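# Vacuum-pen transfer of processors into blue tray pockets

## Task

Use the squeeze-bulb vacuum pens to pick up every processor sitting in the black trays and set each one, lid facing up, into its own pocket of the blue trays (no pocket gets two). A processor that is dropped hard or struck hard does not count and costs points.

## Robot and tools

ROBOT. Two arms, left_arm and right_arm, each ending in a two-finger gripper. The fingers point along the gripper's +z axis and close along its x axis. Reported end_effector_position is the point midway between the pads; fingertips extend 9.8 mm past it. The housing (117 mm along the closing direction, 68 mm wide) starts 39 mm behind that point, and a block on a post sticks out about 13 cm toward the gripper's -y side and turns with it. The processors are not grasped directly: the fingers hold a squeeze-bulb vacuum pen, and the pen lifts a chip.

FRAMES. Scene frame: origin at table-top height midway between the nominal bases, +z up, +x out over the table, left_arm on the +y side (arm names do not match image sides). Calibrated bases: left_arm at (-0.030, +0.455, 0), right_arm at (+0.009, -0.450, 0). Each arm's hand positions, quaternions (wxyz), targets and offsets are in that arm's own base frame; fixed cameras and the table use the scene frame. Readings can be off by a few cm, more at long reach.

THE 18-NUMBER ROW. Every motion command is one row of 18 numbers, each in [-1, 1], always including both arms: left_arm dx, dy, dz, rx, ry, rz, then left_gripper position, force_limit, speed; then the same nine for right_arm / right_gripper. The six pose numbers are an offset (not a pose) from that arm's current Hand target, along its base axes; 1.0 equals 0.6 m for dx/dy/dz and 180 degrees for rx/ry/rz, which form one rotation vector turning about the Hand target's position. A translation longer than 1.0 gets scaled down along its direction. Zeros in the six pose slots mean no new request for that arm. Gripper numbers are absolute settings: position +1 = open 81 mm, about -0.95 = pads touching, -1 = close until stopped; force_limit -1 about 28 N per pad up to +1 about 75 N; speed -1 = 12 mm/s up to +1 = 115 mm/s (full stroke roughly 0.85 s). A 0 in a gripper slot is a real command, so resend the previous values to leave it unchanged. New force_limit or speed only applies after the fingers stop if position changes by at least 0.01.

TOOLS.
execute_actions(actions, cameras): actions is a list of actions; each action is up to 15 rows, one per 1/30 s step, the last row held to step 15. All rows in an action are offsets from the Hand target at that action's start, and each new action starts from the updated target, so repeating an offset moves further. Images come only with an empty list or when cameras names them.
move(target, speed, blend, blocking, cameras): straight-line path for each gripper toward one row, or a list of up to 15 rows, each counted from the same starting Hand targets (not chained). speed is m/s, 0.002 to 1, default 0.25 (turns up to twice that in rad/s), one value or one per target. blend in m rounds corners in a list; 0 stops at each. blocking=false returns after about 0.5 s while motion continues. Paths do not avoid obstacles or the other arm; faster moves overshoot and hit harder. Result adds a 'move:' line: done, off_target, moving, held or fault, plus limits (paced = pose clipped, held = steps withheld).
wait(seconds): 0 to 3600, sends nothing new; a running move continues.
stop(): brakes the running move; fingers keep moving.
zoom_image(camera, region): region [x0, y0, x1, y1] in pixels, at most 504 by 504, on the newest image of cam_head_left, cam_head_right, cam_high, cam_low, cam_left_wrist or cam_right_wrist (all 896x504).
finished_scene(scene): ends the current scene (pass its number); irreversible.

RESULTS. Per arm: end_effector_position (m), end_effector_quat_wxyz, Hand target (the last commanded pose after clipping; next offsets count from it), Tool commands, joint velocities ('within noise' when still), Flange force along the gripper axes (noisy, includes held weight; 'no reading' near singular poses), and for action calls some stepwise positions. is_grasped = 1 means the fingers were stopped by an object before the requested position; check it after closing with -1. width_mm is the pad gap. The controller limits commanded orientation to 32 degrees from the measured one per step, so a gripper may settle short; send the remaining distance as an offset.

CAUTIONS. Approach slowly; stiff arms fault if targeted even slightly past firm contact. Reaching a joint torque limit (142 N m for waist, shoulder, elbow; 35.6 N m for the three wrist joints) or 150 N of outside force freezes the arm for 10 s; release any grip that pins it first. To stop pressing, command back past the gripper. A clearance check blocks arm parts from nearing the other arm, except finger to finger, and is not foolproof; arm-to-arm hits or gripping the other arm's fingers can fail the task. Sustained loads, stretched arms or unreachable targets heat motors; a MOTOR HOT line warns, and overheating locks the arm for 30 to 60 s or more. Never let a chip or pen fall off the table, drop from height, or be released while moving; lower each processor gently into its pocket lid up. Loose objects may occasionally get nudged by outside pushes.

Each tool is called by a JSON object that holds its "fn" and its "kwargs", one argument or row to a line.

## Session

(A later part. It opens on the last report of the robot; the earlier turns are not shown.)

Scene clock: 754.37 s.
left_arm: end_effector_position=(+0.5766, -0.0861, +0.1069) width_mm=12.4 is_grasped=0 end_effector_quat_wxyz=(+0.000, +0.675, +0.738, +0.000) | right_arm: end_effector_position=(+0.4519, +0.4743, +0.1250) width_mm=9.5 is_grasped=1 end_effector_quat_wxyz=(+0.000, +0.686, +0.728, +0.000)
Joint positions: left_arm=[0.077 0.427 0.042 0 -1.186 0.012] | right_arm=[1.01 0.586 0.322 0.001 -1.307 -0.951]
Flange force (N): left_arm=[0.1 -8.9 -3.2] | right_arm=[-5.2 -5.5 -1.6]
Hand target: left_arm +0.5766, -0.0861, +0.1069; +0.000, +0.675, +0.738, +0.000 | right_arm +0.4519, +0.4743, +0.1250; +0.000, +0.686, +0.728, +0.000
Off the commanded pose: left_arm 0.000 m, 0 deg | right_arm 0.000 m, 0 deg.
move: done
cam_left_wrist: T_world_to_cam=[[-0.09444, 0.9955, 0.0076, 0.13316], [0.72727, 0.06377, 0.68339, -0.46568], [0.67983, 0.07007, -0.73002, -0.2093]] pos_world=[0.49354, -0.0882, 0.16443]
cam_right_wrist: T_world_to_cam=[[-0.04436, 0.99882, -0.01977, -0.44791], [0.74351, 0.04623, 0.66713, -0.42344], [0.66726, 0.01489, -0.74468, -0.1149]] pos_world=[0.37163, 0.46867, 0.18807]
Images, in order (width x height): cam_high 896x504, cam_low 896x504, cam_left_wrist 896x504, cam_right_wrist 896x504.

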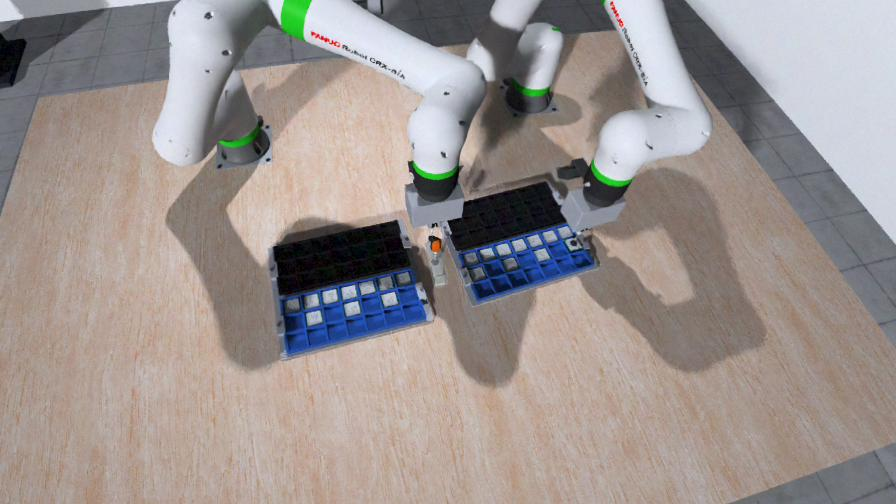

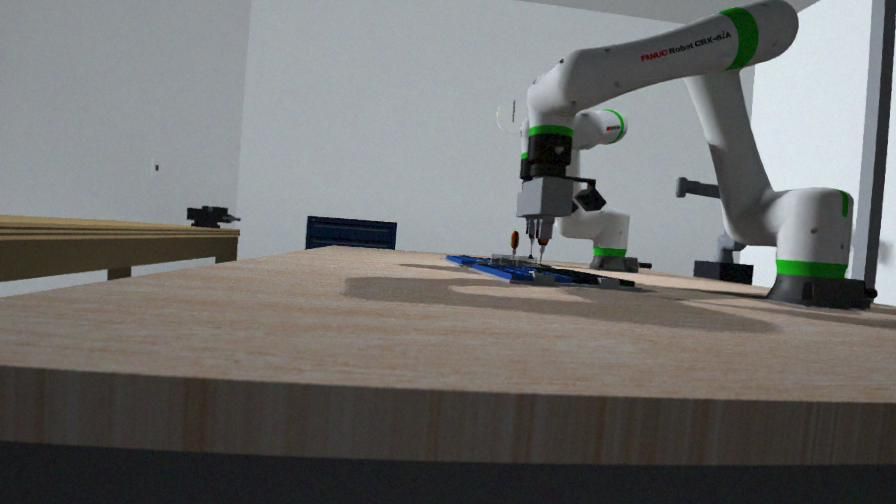

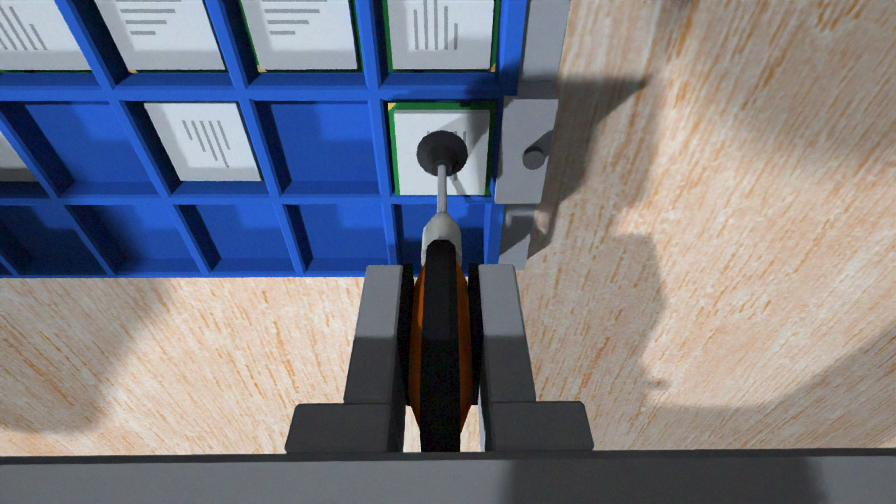

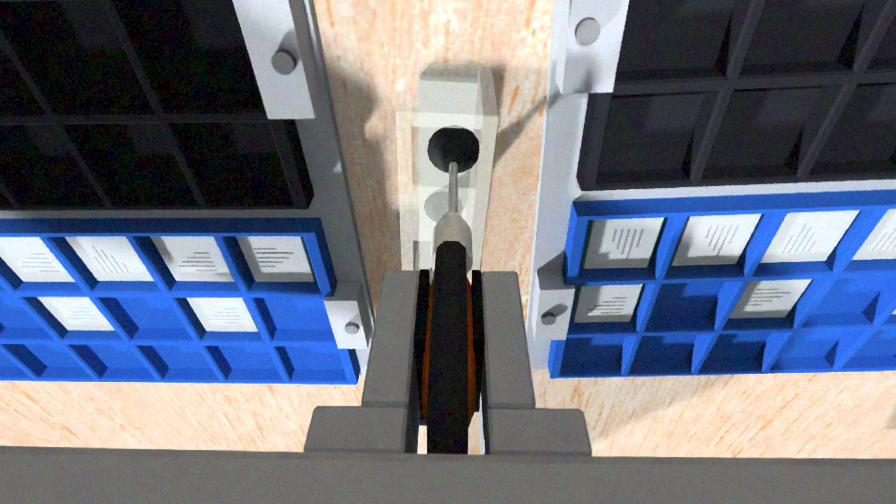

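{"fn": "move", "kwargs": {
  "target": [
    [-0.0008,0,0,0,0,0,-0.654,-0.5,-0.8,0,0,-0.012,0,0,0,-0.87,-0.5,-0.8],
    [-0.0008,0,-0.0172,0,0,0,-0.654,-0.5,-0.8,0,0,-0.025,0,0,0,-0.87,-0.5,-0.8],
    [-0.0008,0,-0.0172,0,0,0,-0.87,-0.5,-0.8,0,0,-0.025,0,0,0,-0.87,-0.5,-0.8],
    [-0.0008,0,0.0185,0,0,0,-0.87,-0.5,-0.8,0,0,-0.025,0,0,0,-0.87,-0.5,-0.8],
    [-0.06,0,0.15,0,0,0.0025,-0.87,-0.5,-0.8,0,0,-0.025,0,0,0,-0.87,-0.5,-0.8]
  ],
  "speed": [0.02,0.02,0.02,0.05,0.15],
  "blend": [0,0,0,0.004,0],
  "cameras": ["cam_left_wrist","cam_right_wrist","cam_low"]
}}

{"fn": "zoom_image", "kwargs": {
  "camera": "cam_right_wrist",
  "region": [340, 20, 560, 240]
}}

{"fn": "zoom_image", "kwargs": {
  "camera": "cam_low",
  "region": [480, 190, 620, 300]
}}

Scene clock: 770.77 s.
left_arm: end_effector_position=(+0.5406, -0.0861, +0.1969) width_mm=9.4 is_grasped=1 end_effector_quat_wxyz=(+0.000, +0.672, +0.740, +0.000) | right_arm: end_effector_position=(+0.4519, +0.4743, +0.1100) width_mm=9.5 is_grasped=1 end_effector_quat_wxyz=(+0.000, +0.686, +0.728, +0.000)
Joint positions: left_arm=[0.082 0.277 0.059 0 -1.354 0.014] | right_arm=[1.01 0.597 0.303 0.001 -1.276 -0.951]
Flange force (N): left_arm=[-0.6 -8.4 -1.7] | right_arm=[-5.2 -5.0 -1.4]
Hand target: left_arm +0.5406, -0.0861, +0.1969; +0.000, +0.672, +0.740, +0.000 | right_arm +0.4519, +0.4743, +0.1100; +0.000, +0.686, +0.728, +0.000
Off the commanded pose: left_arm 0.000 m, 0 deg | right_arm 0.000 m, 0 deg.
move: done
cam_left_wrist: T_world_to_cam=[[-0.10235, 0.99472, 0.00756, 0.13334], [0.72677, 0.06959, 0.68334, -0.50018], [0.67921, 0.07544, -0.73006, -0.11829]] pos_world=[0.4575, -0.0889, 0.25443]
cam_right_wrist: T_world_to_cam=[[-0.04443, 0.99882, -0.01984, -0.44816], [0.7435, 0.04633, 0.66713, -0.41348], [0.66726, 0.01489, -0.74468, -0.12607]] pos_world=[0.37163, 0.46867, 0.17307]
Images, in order (width x height): cam_low 896x504, cam_left_wrist 896x504, cam_right_wrist 896x504.

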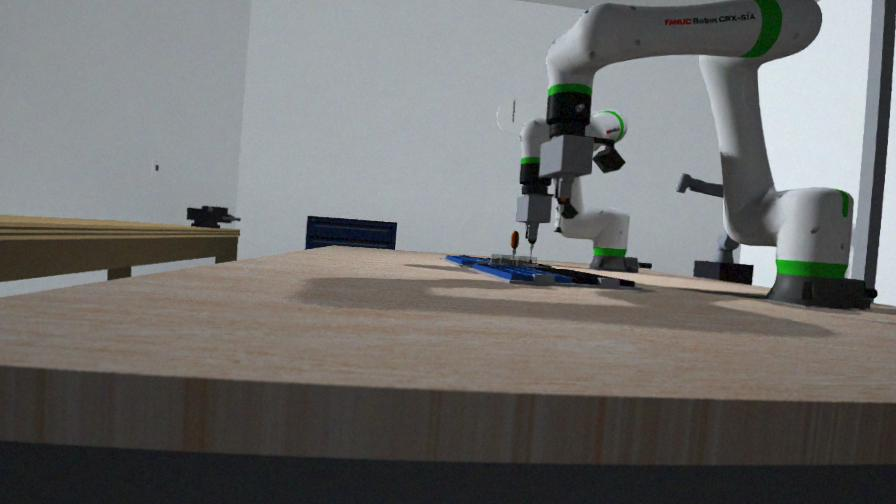

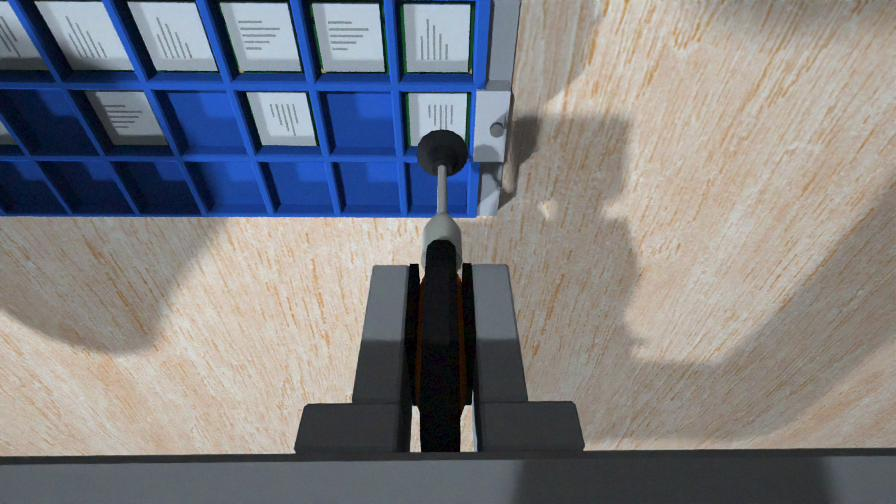

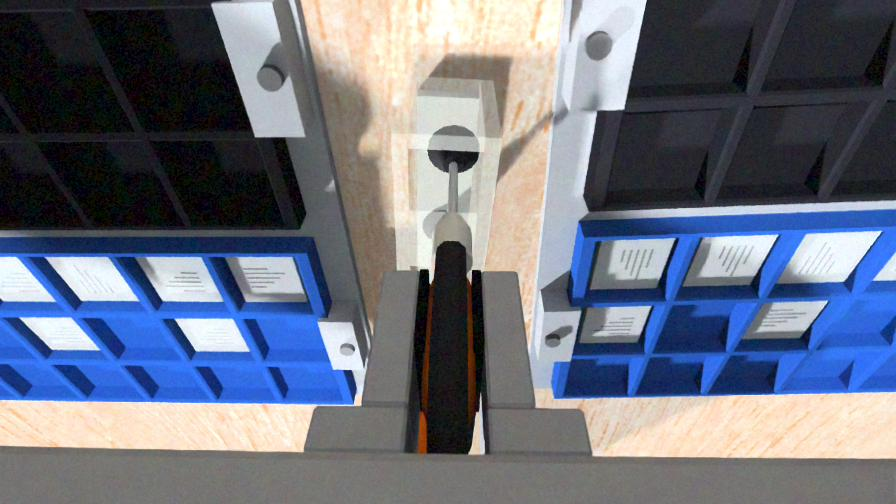

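Scaled by 2.291 from the camera's image (finer frame: 1280x720).

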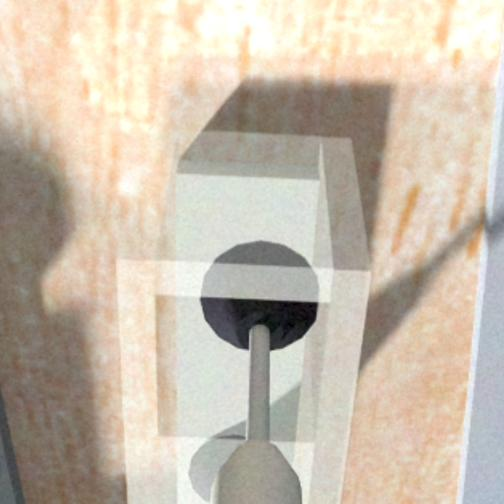

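Scaled by 3.600 from the camera's image (finer frame: 1280x720).

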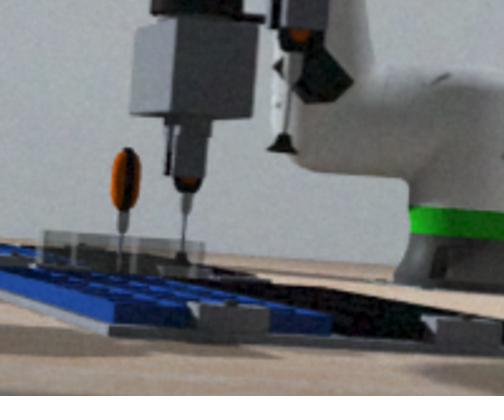

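{"fn": "execute_actions", "kwargs": {
  "actions": [],
  "cameras": ["cam_head_left","cam_head_right","cam_high","cam_low"]
}}

{"fn": "zoom_image", "kwargs": {
  "camera": "cam_low",
  "region": [485, 225, 545, 275]
}}

{"fn": "zoom_image", "kwargs": {
  "camera": "cam_high",
  "region": [400, 180, 500, 300]
}}

Scene clock: 823.87 s.
left_arm: end_effector_position=(+0.5406, -0.0861, +0.1969) width_mm=9.4 is_grasped=1 end_effector_quat_wxyz=(+0.000, +0.672, +0.740, +0.000) | right_arm: end_effector_position=(+0.4519, +0.4743, +0.1100) width_mm=9.5 is_grasped=1 end_effector_quat_wxyz=(+0.000, +0.686, +0.728, +0.000)
Joint positions: left_arm=[0.082 0.277 0.059 0 -1.354 0.014] | right_arm=[1.01 0.597 0.303 0.001 -1.276 -0.951]
Joint velocities: within noise
Flange force (N): left_arm=[-0.4 -8.4 -1.4] | right_arm=[-5.3 -5.4 -1.4]
Hand target: left_arm +0.5406, -0.0861, +0.1969; +0.000, +0.672, +0.740, +0.000 | right_arm +0.4519, +0.4743, +0.1100; +0.000, +0.686, +0.728, +0.000
Tool commands: left_gripper/position=-0.87 left_gripper/force_limit=-0.5 left_gripper/speed=-0.8 right_gripper/position=-0.87 right_gripper/force_limit=-0.5 right_gripper/speed=-0.8
Off the commanded pose: left_arm 0.000 m, 0 deg | right_arm 0.000 m, 0 deg.
Images, in order (width x height): cam_head_left 896x504, cam_head_right 896x504, cam_high 896x504, cam_low 896x504.

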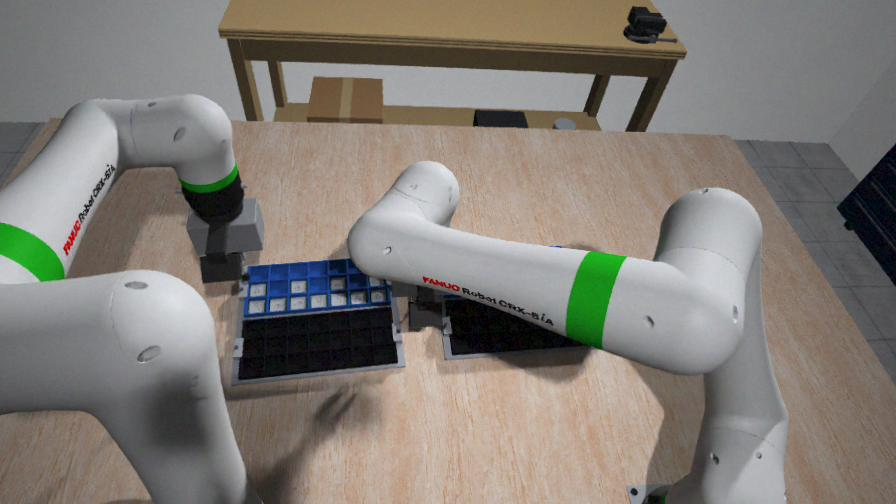

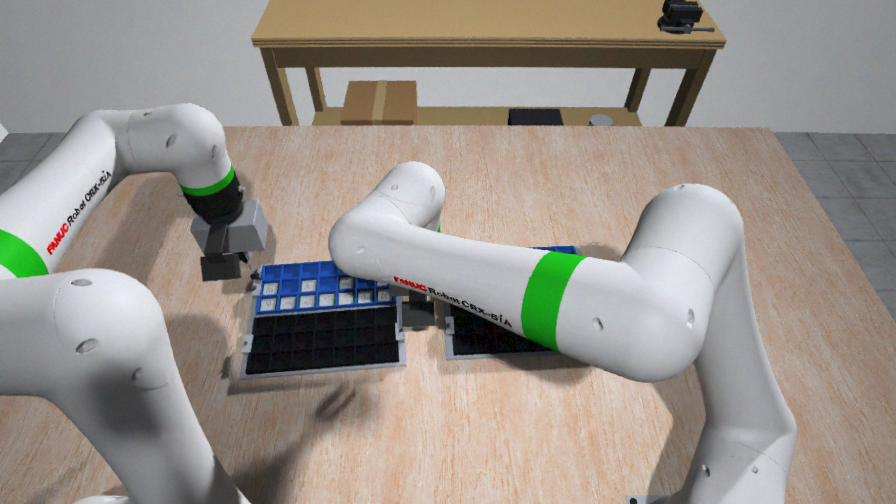

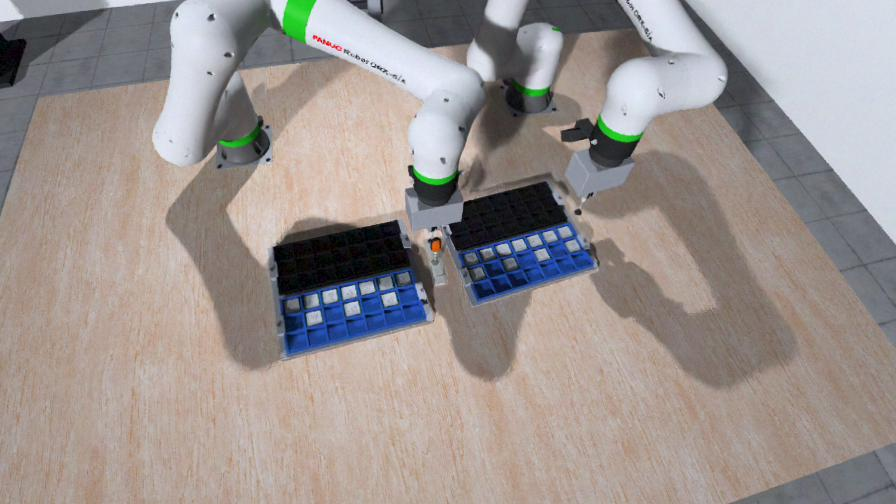

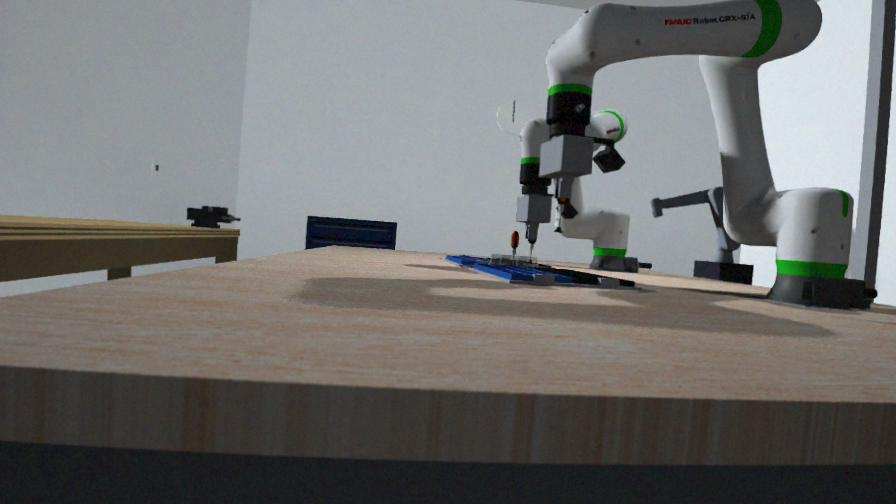

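Scaled by 8.400 from the camera's image (finer frame: 1280x720).

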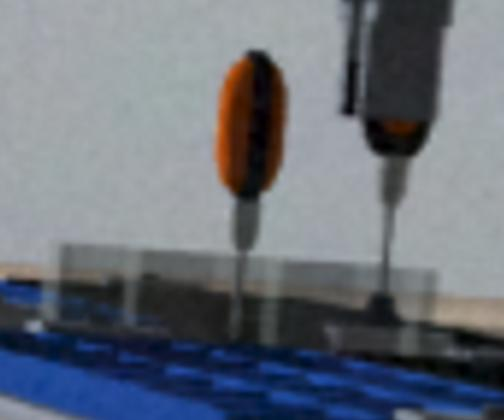

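Scaled by 4.200 from the camera's image (finer frame: 1280x720).

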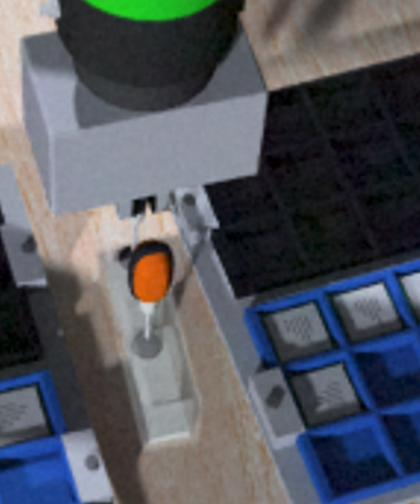

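{"fn": "move", "kwargs": {
  "target": [
    [0,0,0,0,0,0,-0.87,-0.5,-0.8,0,-0.0017,0,0,0,0,-0.87,-0.5,-0.8],
    [0,0,0,0,0,0,-0.87,-0.5,-0.8,0,-0.0017,-0.0258,0,0,0,-0.87,-0.5,-0.8]
  ],
  "speed": [0.02,0.02],
  "cameras": ["cam_right_wrist","cam_low"]
}}

{"fn": "zoom_image", "kwargs": {
  "camera": "cam_low",
  "region": [485, 225, 545, 275]
}}

{"fn": "zoom_image", "kwargs": {
  "camera": "cam_right_wrist",
  "region": [340, 20, 560, 240]
}}

Scene clock: 835.80 s.
left_arm: end_effector_position=(+0.5406, -0.0861, +0.1969) width_mm=9.4 is_grasped=1 end_effector_quat_wxyz=(+0.000, +0.672, +0.740, +0.000) | right_arm: end_effector_position=(+0.4519, +0.4733, +0.0945) width_mm=9.5 is_grasped=1 end_effector_quat_wxyz=(+0.000, +0.686, +0.728, +0.000)
Joint positions: left_arm=[0.082 0.277 0.059 0 -1.354 0.014] | right_arm=[1.009 0.607 0.281 0.001 -1.244 -0.95]
Flange force (N): left_arm=[-0.2 -8.8 -1.8] | right_arm=[-4.7 -4.4 -2.1]
Hand target: left_arm +0.5406, -0.0861, +0.1969; +0.000, +0.672, +0.740, +0.000 | right_arm +0.4519, +0.4733, +0.0945; +0.000, +0.686, +0.728, +0.000
Off the commanded pose: left_arm 0.000 m, 0 deg | right_arm 0.000 m, 0 deg.
move: done
cam_right_wrist: T_world_to_cam=[[-0.04443, 0.99882, -0.01984, -0.44747], [0.7435, 0.04633, 0.66713, -0.40309], [0.66726, 0.01489, -0.74468, -0.1376]] pos_world=[0.37163, 0.46767, 0.15757]
Images, in order (width x height): cam_low 896x504, cam_right_wrist 896x504.

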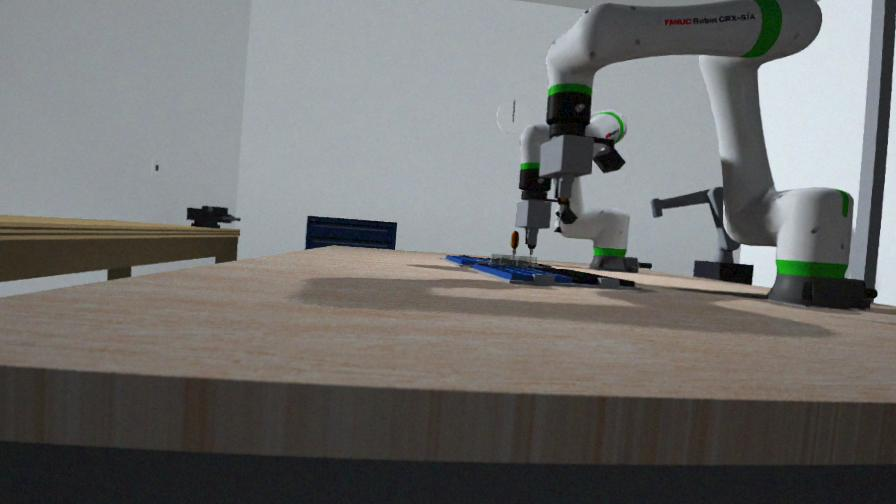

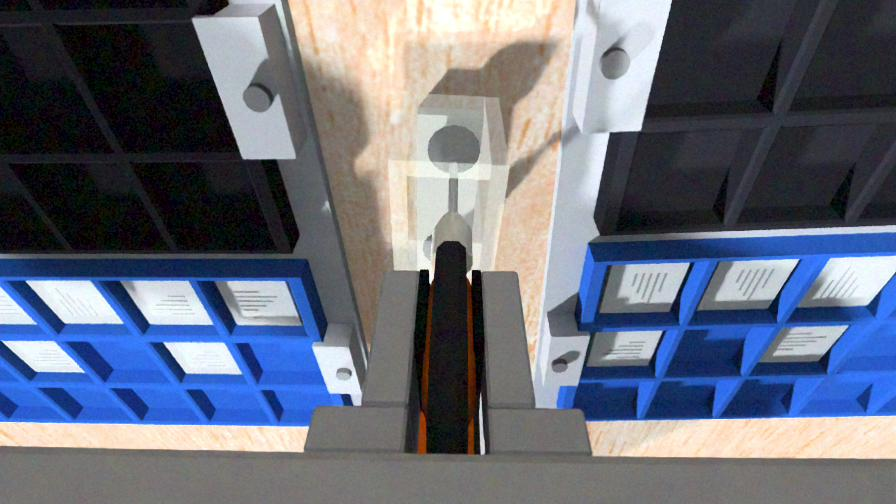

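Scaled by 8.400 from the camera's image (finer frame: 1280x720).

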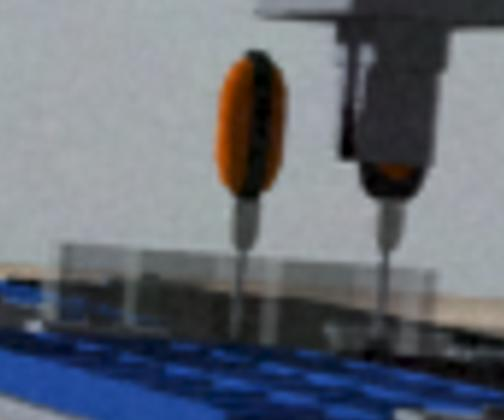

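Scaled by 2.291 from the camera's image (finer frame: 1280x720).

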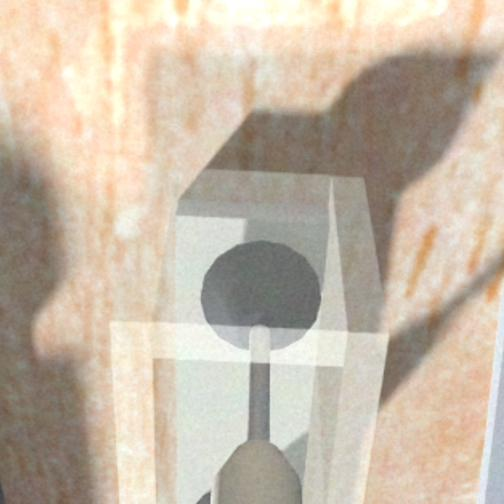

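{"fn": "move", "kwargs": {
  "target": [0,0,0,0,0,0,-0.87,-0.5,-0.8,0,0,-0.0035,0,0,0,-0.87,-0.5,-0.8],
  "speed": 0.01
}}

{"fn": "move", "kwargs": {
  "target": [0,0,0,0,0,0,-0.87,-0.5,-0.8,0,0,-0.0013,0,0,0,-0.87,-0.5,-0.8],
  "speed": 0.01
}}

Scene clock: 843.57 s.
left_arm: end_effector_position=(+0.5406, -0.0861, +0.1969) width_mm=9.4 is_grasped=1 end_effector_quat_wxyz=(+0.000, +0.672, +0.740, +0.000) | right_arm: end_effector_position=(+0.4519, +0.4733, +0.0924) width_mm=9.5 is_grasped=1 end_effector_quat_wxyz=(+0.000, +0.686, +0.728, +0.000)
Joint positions: left_arm=[0.082 0.277 0.059 0 -1.354 0.014] | right_arm=[1.009 0.608 0.278 0.001 -1.24 -0.95]
Flange force (N): left_arm=[-0.1 -9.3 -1.4] | right_arm=[-4.9 -4.8 -1.9]
Hand target: left_arm +0.5406, -0.0861, +0.1969; +0.000, +0.672, +0.740, +0.000 | right_arm +0.4519, +0.4733, +0.0924; +0.000, +0.686, +0.728, +0.000
Off the commanded pose: left_arm 0.000 m, 0 deg | right_arm 0.000 m, 0 deg.
move: done

Scene clock: 844.07 s.
left_arm: end_effector_position=(+0.5406, -0.0861, +0.1969) width_mm=9.4 is_grasped=1 end_effector_quat_wxyz=(+0.000, +0.672, +0.740, +0.000) | right_arm: end_effector_position=(+0.4519, +0.4733, +0.0916) width_mm=9.5 is_grasped=1 end_effector_quat_wxyz=(+0.000, +0.686, +0.728, +0.000)
Joint positions: left_arm=[0.082 0.277 0.059 0 -1.354 0.014] | right_arm=[1.009 0.609 0.277 0.001 -1.239 -0.95]
Flange force (N): left_arm=[0.5 -11.0 -1.4] | right_arm=[-5.5 -5.2 -1.8]
Hand target: left_arm +0.5406, -0.0861, +0.1969; +0.000, +0.672, +0.740, +0.000 | right_arm +0.4519, +0.4733, +0.0916; +0.000, +0.686, +0.728, +0.000
Off the commanded pose: left_arm 0.000 m, 0 deg | right_arm 0.000 m, 0 deg.
move: done

{"fn": "move", "kwargs": {
  "target": [0,0,0,0,0,0,-0.87,-0.5,-0.8,0,0,-0.0012,0,0,0,-0.87,-0.5,-0.8],
  "speed": 0.01
}}

{"fn": "move", "kwargs": {
  "target": [0,0,0,0,0,0,-0.87,-0.5,-0.8,0,0,-0.0012,0,0,0,-0.87,-0.5,-0.8],
  "speed": 0.01
}}

Scene clock: 848.13 s.
left_arm: end_effector_position=(+0.5406, -0.0861, +0.1969) width_mm=9.4 is_grasped=1 end_effector_quat_wxyz=(+0.000, +0.672, +0.740, +0.000) | right_arm: end_effector_position=(+0.4519, +0.4733, +0.0909) width_mm=9.5 is_grasped=1 end_effector_quat_wxyz=(+0.000, +0.686, +0.728, +0.000)
Joint positions: left_arm=[0.082 0.277 0.059 0 -1.354 0.014] | right_arm=[1.009 0.61 0.276 0.001 -1.237 -0.95]
Flange force (N): left_arm=[-0.8 -9.2 -1.1] | right_arm=[-5.3 -5.8 -2.0]
Hand target: left_arm +0.5406, -0.0861, +0.1969; +0.000, +0.672, +0.740, +0.000 | right_arm +0.4519, +0.4733, +0.0909; +0.000, +0.686, +0.728, +0.000
Off the commanded pose: left_arm 0.000 m, 0 deg | right_arm 0.000 m, 0 deg.
move: done

Scene clock: 848.63 s.
left_arm: end_effector_position=(+0.5406, -0.0861, +0.1969) width_mm=9.4 is_grasped=1 end_effector_quat_wxyz=(+0.000, +0.672, +0.740, +0.000) | right_arm: end_effector_position=(+0.4519, +0.4733, +0.0902) width_mm=9.5 is_grasped=1 end_effector_quat_wxyz=(+0.000, +0.686, +0.728, +0.000)
Joint positions: left_arm=[0.082 0.277 0.059 0 -1.354 0.014] | right_arm=[1.009 0.61 0.276 0.001 -1.236 -0.95]
Flange force (N): left_arm=[-0.3 -8.7 -1.0] | right_arm=[-5.2 -5.0 -2.9]
Hand target: left_arm +0.5406, -0.0861, +0.1969; +0.000, +0.672, +0.740, +0.000 | right_arm +0.4519, +0.4733, +0.0902; +0.000, +0.686, +0.728, +0.000
Off the commanded pose: left_arm 0.000 m, 0 deg | right_arm 0.000 m, 0 deg.
move: done

{"fn": "move", "kwargs": {
  "target": [
    [0,0,0,0,0,0,-0.87,-0.5,-0.8,0,0,-0.0005,0,0,0,-0.87,-0.5,-0.8],
    [0,0,0,0,0,0,-0.87,-0.5,-0.8,0,0,-0.0005,0,0,0,-0.4,-0.5,-0.9],
    [0,0,0,0,0,0,-0.87,-0.5,-0.8,0,0,-0.0005,0,0,0,0.2,-0.5,-0.5]
  ],
  "speed": 0.01,
  "cameras": ["cam_right_wrist","cam_low"]
}}

{"fn": "zoom_image", "kwargs": {
  "camera": "cam_low",
  "region": [485, 225, 545, 275]
}}

Scene clock: 855.77 s.
left_arm: end_effector_position=(+0.5406, -0.0861, +0.1969) width_mm=9.4 is_grasped=1 end_effector_quat_wxyz=(+0.000, +0.672, +0.740, +0.000) | right_arm: end_effector_position=(+0.4519, +0.4733, +0.0899) width_mm=47.8 is_grasped=0 end_effector_quat_wxyz=(+0.000, +0.686, +0.728, +0.000)
Joint positions: left_arm=[0.082 0.277 0.059 0 -1.354 0.014] | right_arm=[1.009 0.611 0.275 0.001 -1.235 -0.95]
Flange force (N): left_arm=[-0.4 -9.6 -1.5] | right_arm=[-4.8 -4.9 -2.2]
Hand target: left_arm +0.5406, -0.0861, +0.1969; +0.000, +0.672, +0.740, +0.000 | right_arm +0.4519, +0.4733, +0.0899; +0.000, +0.686, +0.728, +0.000
Off the commanded pose: left_arm 0.000 m, 0 deg | right_arm 0.000 m, 0 deg.
move: done
cam_right_wrist: T_world_to_cam=[[-0.04443, 0.99882, -0.01984, -0.44747], [0.74355, 0.04633, 0.66708, -0.39996], [0.66721, 0.01489, -0.74472, -0.14107]] pos_world=[0.37163, 0.46757, 0.15287]
Images, in order (width x height): cam_low 896x504, cam_right_wrist 896x504.

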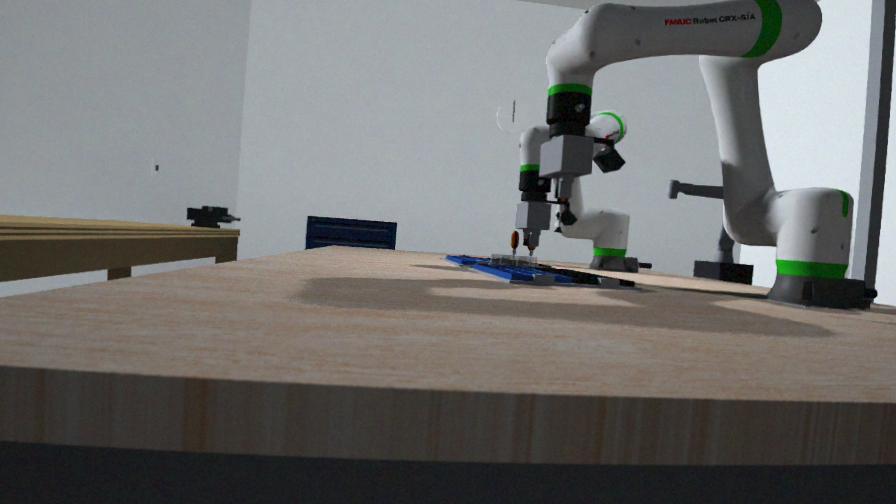

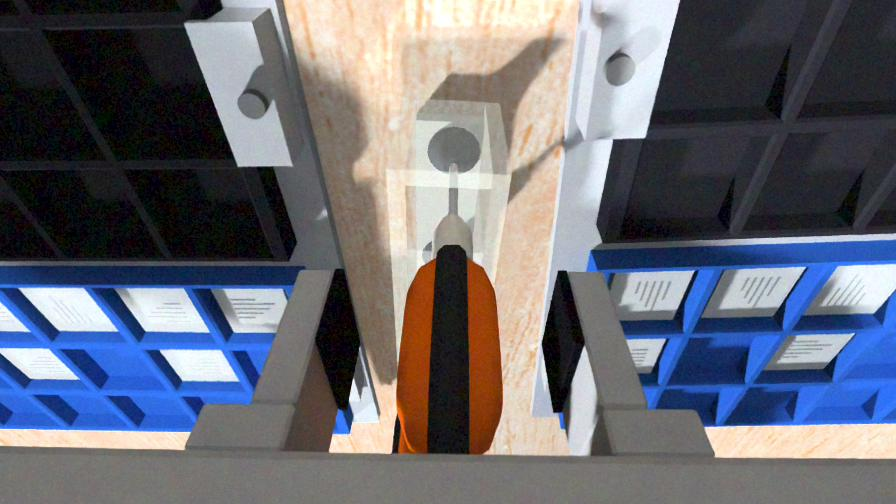

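Scaled by 8.400 from the camera's image (finer frame: 1280x720).

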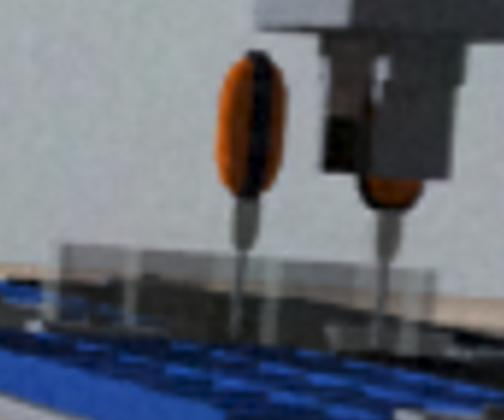

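{"fn": "move", "kwargs": {
  "target": [
    [0,0,0.03,0,0,0,-0.87,-0.5,-0.8,0,0,0.2668,0,0,0,0.2,-0.5,-0.5],
    [0,0,0.03,0,0,0,-0.87,-0.5,-0.8,-0.25,-0.456,0.5168,0,0,0,0.2,-0.5,-0.5],
    [0.0823,-0.6118,0.0052,0,0,0,-0.87,-0.5,-0.8,-0.25,-0.456,0.5168,0,0,0,0.2,-0.5,-0.5]
  ],
  "speed": [0.1,0.25,0.18],
  "blend": [0.01,0.02,0],
  "cameras": ["cam_left_wrist","cam_low"]
}}

{"fn": "zoom_image", "kwargs": {
  "camera": "cam_low",
  "region": [465, 205, 555, 275]
}}

{"fn": "zoom_image", "kwargs": {
  "camera": "cam_left_wrist",
  "region": [340, 20, 560, 240]
}}

Scene clock: 873.27 s.
left_arm: end_effector_position=(+0.5900, -0.4532, +0.2000) width_mm=9.4 is_grasped=1 end_effector_quat_wxyz=(+0.000, +0.672, +0.740, +0.000) | right_arm: end_effector_position=(+0.3019, +0.1997, +0.4000) width_mm=47.8 is_grasped=0 end_effector_quat_wxyz=(+0.000, +0.686, +0.728, +0.000)
Joint positions: left_arm=[-0.479 0.834 0.901 0 -1.639 0.575] | right_arm=[0.952 -0.196 0.044 0.001 -1.811 -0.894]
Flange force (N): left_arm=no reading | right_arm=[-1.2 -1.2 1.2]
Hand target: left_arm +0.5900, -0.4532, +0.2000; +0.000, +0.672, +0.740, +0.000 | right_arm +0.3019, +0.1997, +0.4000; +0.000, +0.686, +0.728, +0.000
Off the commanded pose: left_arm 0.000 m, 0 deg | right_arm 0.000 m, 0 deg.
move: done
cam_left_wrist: T_world_to_cam=[[-0.10229, 0.99473, 0.00762, 0.50348], [0.72678, 0.0695, 0.68334, -0.5127], [0.67921, 0.07544, -0.73006, -0.12188]] pos_world=[0.50691, -0.456, 0.25753]
Images, in order (width x height): cam_low 896x504, cam_left_wrist 896x504.

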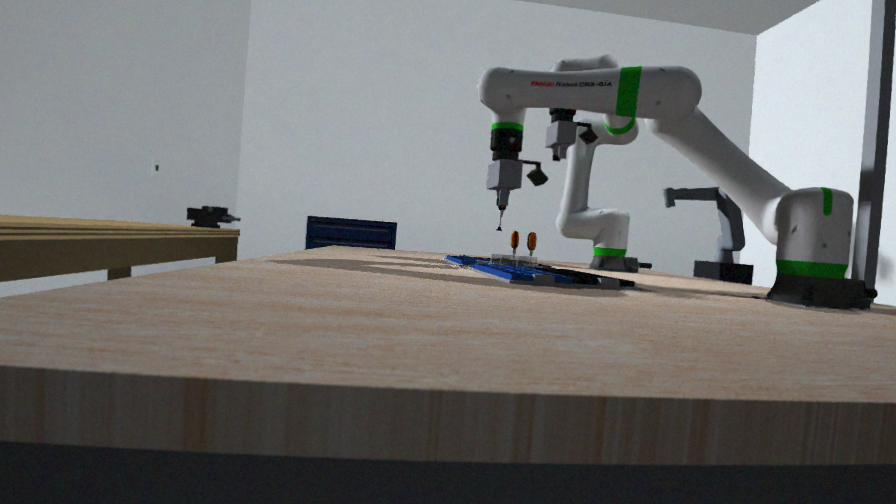

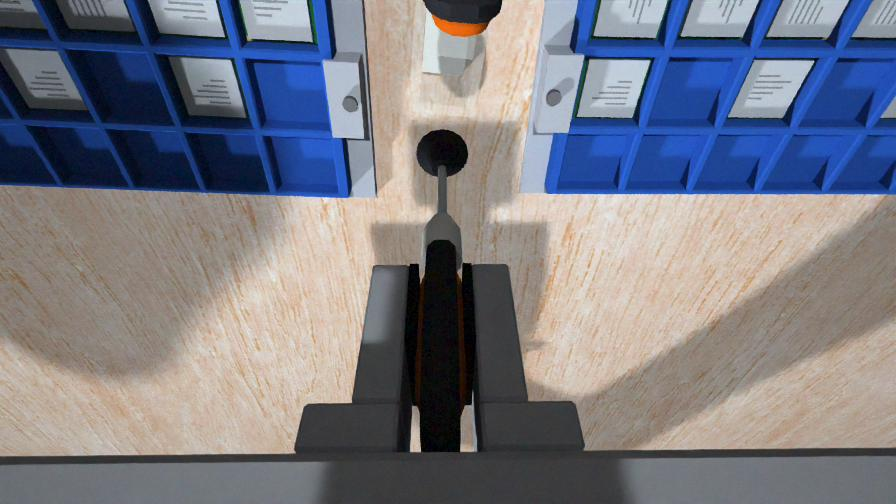

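Scaled by 5.600 from the camera's image (finer frame: 1280x720).

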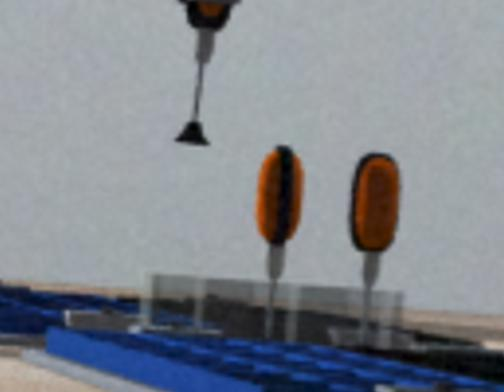

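Scaled by 2.291 from the camera's image (finer frame: 1280x720).

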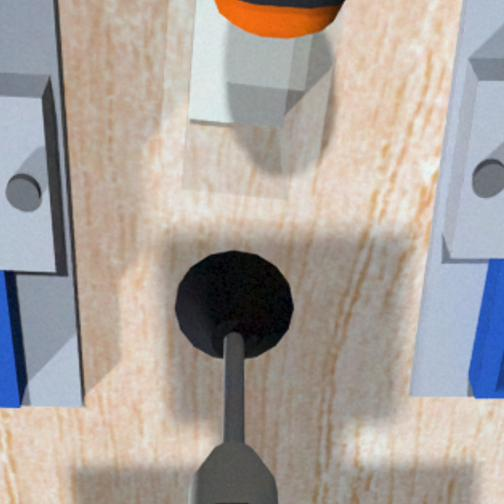

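{"fn": "move", "kwargs": {
  "target": [
    [0.0033,0,-0.12,0,0,0,-0.87,-0.5,-0.8,0,0,0,0,0,0,0.2,-0.5,-0.5],
    [0.0033,0,-0.1450,0,0,0,-0.87,-0.5,-0.8,0,0,0,0,0,0,0.2,-0.5,-0.5]
  ],
  "speed": [0.1,0.03],
  "blend": [0.003,0],
  "cameras": ["cam_left_wrist","cam_low"]
}}

{"fn": "zoom_image", "kwargs": {
  "camera": "cam_low",
  "region": [485, 225, 545, 275]
}}

{"fn": "zoom_image", "kwargs": {
  "camera": "cam_left_wrist",
  "region": [340, 20, 560, 240]
}}

Scene clock: 885.00 s.
left_arm: end_effector_position=(+0.5920, -0.4532, +0.1130) width_mm=9.4 is_grasped=1 end_effector_quat_wxyz=(+0.000, +0.672, +0.740, +0.000) | right_arm: end_effector_position=(+0.3019, +0.1997, +0.4000) width_mm=47.8 is_grasped=0 end_effector_quat_wxyz=(+0.000, +0.686, +0.728, +0.000)
Joint positions: left_arm=[-0.478 0.848 0.724 0 -1.446 0.574] | right_arm=[0.952 -0.196 0.044 0.001 -1.811 -0.894]
Flange force (N): left_arm=[9.8 -13.5 -1.8] | right_arm=[-1.1 -1.2 1.2]
Hand target: left_arm +0.5920, -0.4532, +0.1130; +0.000, +0.672, +0.740, +0.000 | right_arm +0.3019, +0.1997, +0.4000; +0.000, +0.686, +0.728, +0.000
Off the commanded pose: left_arm 0.000 m, 0 deg | right_arm 0.000 m, 0 deg.
move: done
cam_left_wrist: T_world_to_cam=[[-0.10229, 0.99473, 0.00762, 0.50435], [0.72678, 0.0695, 0.68334, -0.4547], [0.67921, 0.07544, -0.73006, -0.18676]] pos_world=[0.50891, -0.456, 0.17053]
Images, in order (width x height): cam_low 896x504, cam_left_wrist 896x504.

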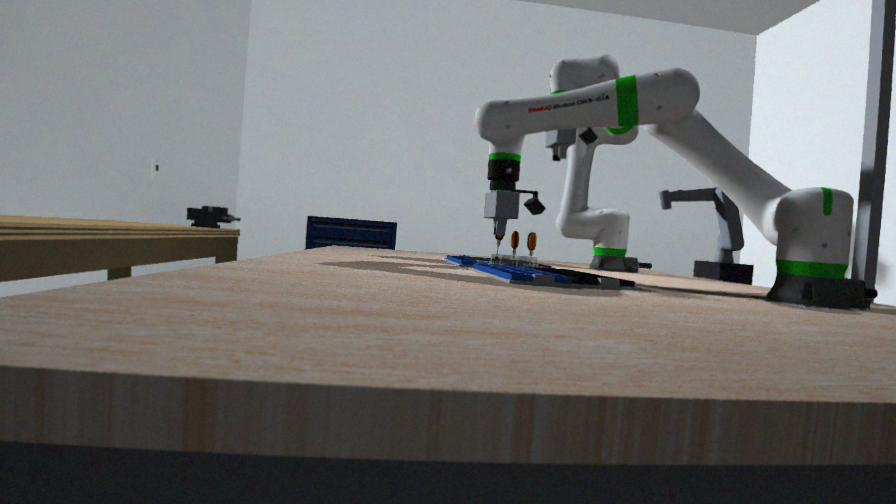

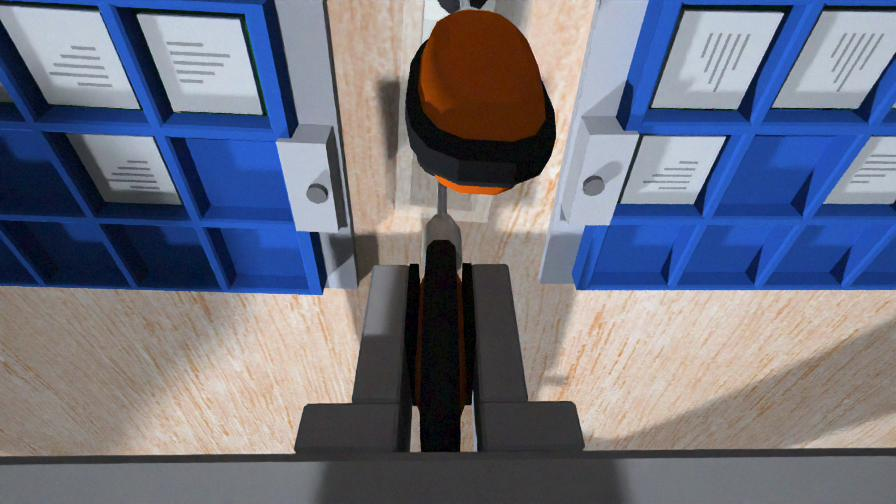

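Scaled by 8.400 from the camera's image (finer frame: 1280x720).

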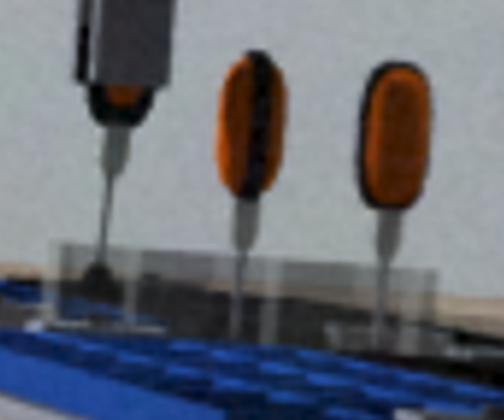

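Scaled by 2.291 from the camera's image (finer frame: 1280x720).

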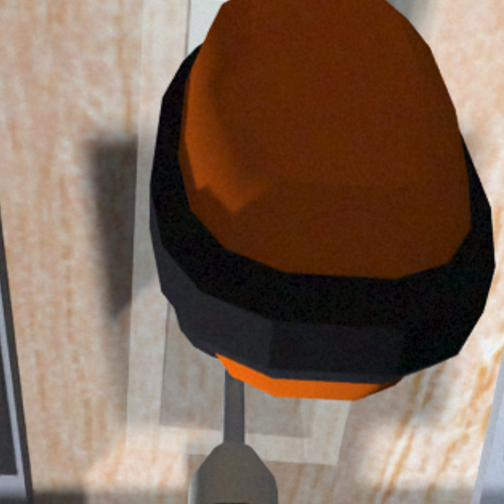

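{"fn": "move", "kwargs": {
  "target": [
    [0,0,0.095,0,0,0,-0.87,-0.5,-0.8,0,0,0,0,0,0,0.2,-0.5,-0.5],
    [0.0015,0,0.095,0,0,-0.19,-0.87,-0.5,-0.8,0,0,0,0,0,0,0.2,-0.5,-0.5],
    [0.0015,0,0.0167,0,0,-0.19,-0.87,-0.5,-0.8,0,0,0,0,0,0,0.2,-0.5,-0.5]
  ],
  "speed": [0.1,0.3,0.05],
  "blend": [0,0,0],
  "cameras": ["cam_left_wrist","cam_low","cam_high"]
}}

{"fn": "zoom_image", "kwargs": {
  "camera": "cam_low",
  "region": [485, 225, 545, 275]
}}

{"fn": "zoom_image", "kwargs": {
  "camera": "cam_left_wrist",
  "region": [340, 20, 560, 240]
}}

{"fn": "zoom_image", "kwargs": {
  "camera": "cam_high",
  "region": [400, 200, 480, 300]
}}

Scene clock: 912.37 s.
left_arm: end_effector_position=(+0.5929, -0.4532, +0.1230) width_mm=9.4 is_grasped=1 end_effector_quat_wxyz=(+0.000, +0.860, +0.510, +0.000) | right_arm: end_effector_position=(+0.3019, +0.1997, +0.4000) width_mm=47.8 is_grasped=0 end_effector_quat_wxyz=(+0.000, +0.686, +0.728, +0.000)
Joint positions: left_arm=[-0.478 0.847 0.745 0 -1.469 -0.023] | right_arm=[0.952 -0.196 0.044 0.001 -1.811 -0.894]
Flange force (N): left_arm=[1.0 -16.9 -1.6] | right_arm=[-1.3 -1.2 1.1]
Hand target: left_arm +0.5929, -0.4532, +0.1230; +0.000, +0.860, +0.510, +0.000 | right_arm +0.3019, +0.1997, +0.4000; +0.000, +0.686, +0.728, +0.000
Off the commanded pose: left_arm 0.000 m, 0 deg | right_arm 0.000 m, 0 deg.
move: done
cam_left_wrist: T_world_to_cam=[[0.47451, 0.88022, 0.00764, 0.11047], [0.64013, -0.35102, 0.68339, -0.60139], [0.60421, -0.31938, -0.73002, -0.31453]] pos_world=[0.52259, -0.40879, 0.18053]
Images, in order (width x height): cam_high 896x504, cam_low 896x504, cam_left_wrist 896x504.

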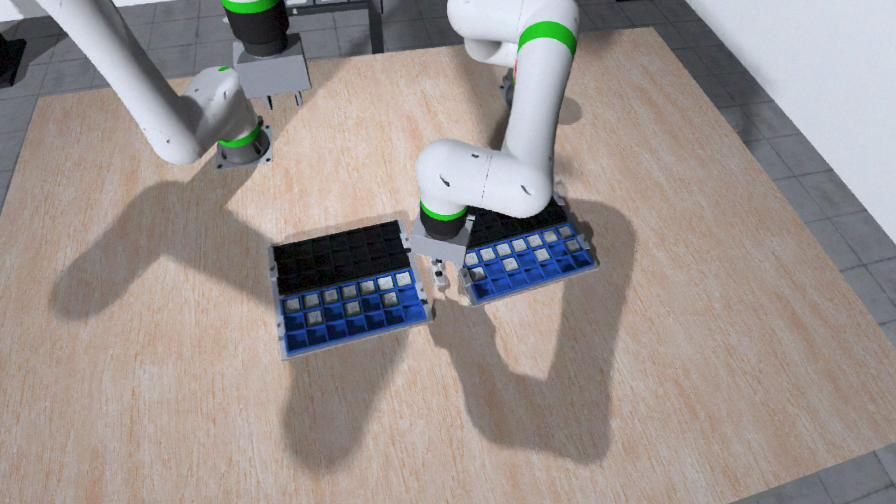

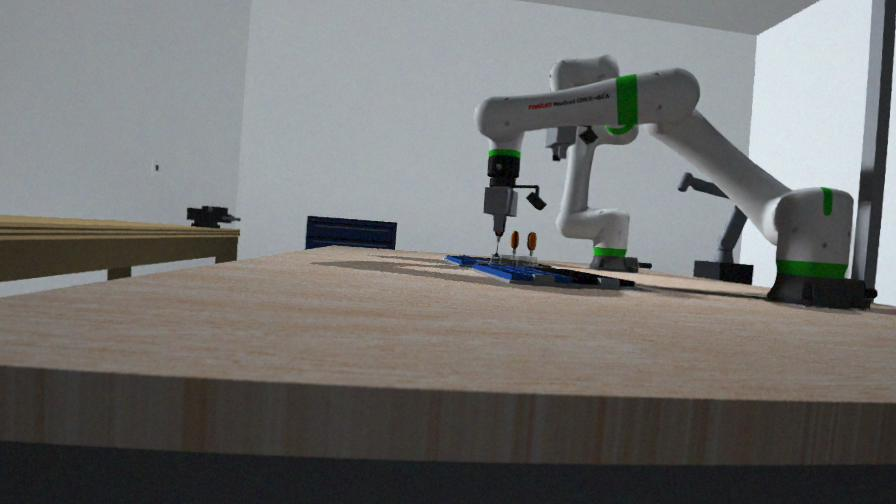

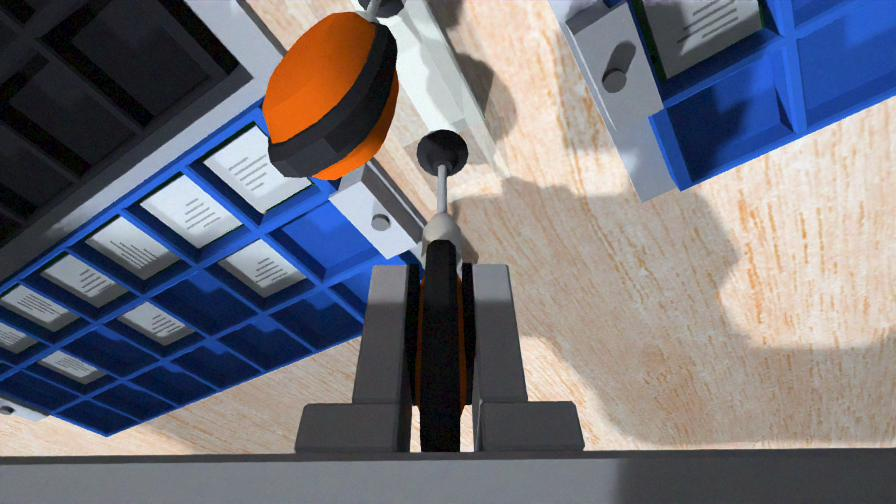

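Scaled by 8.400 from the camera's image (finer frame: 1280x720).

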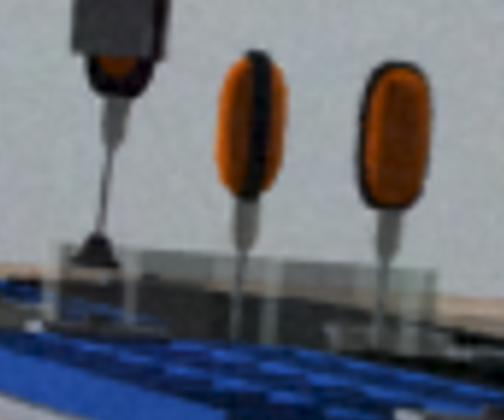

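Scaled by 2.291 from the camera's image (finer frame: 1280x720).

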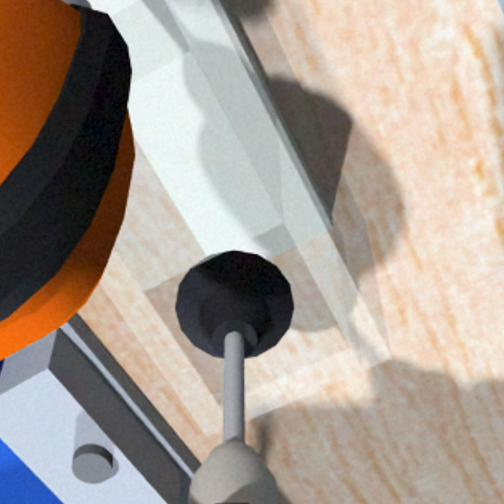

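Scaled by 5.040 from the camera's image (finer frame: 1280x720).

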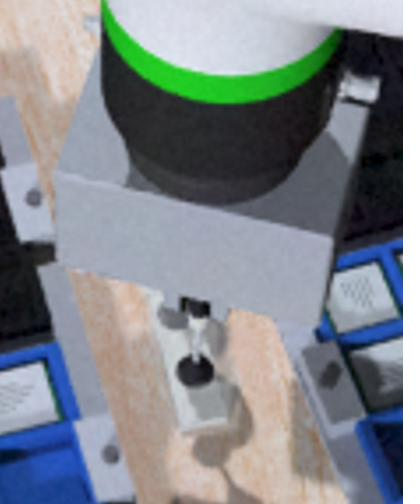

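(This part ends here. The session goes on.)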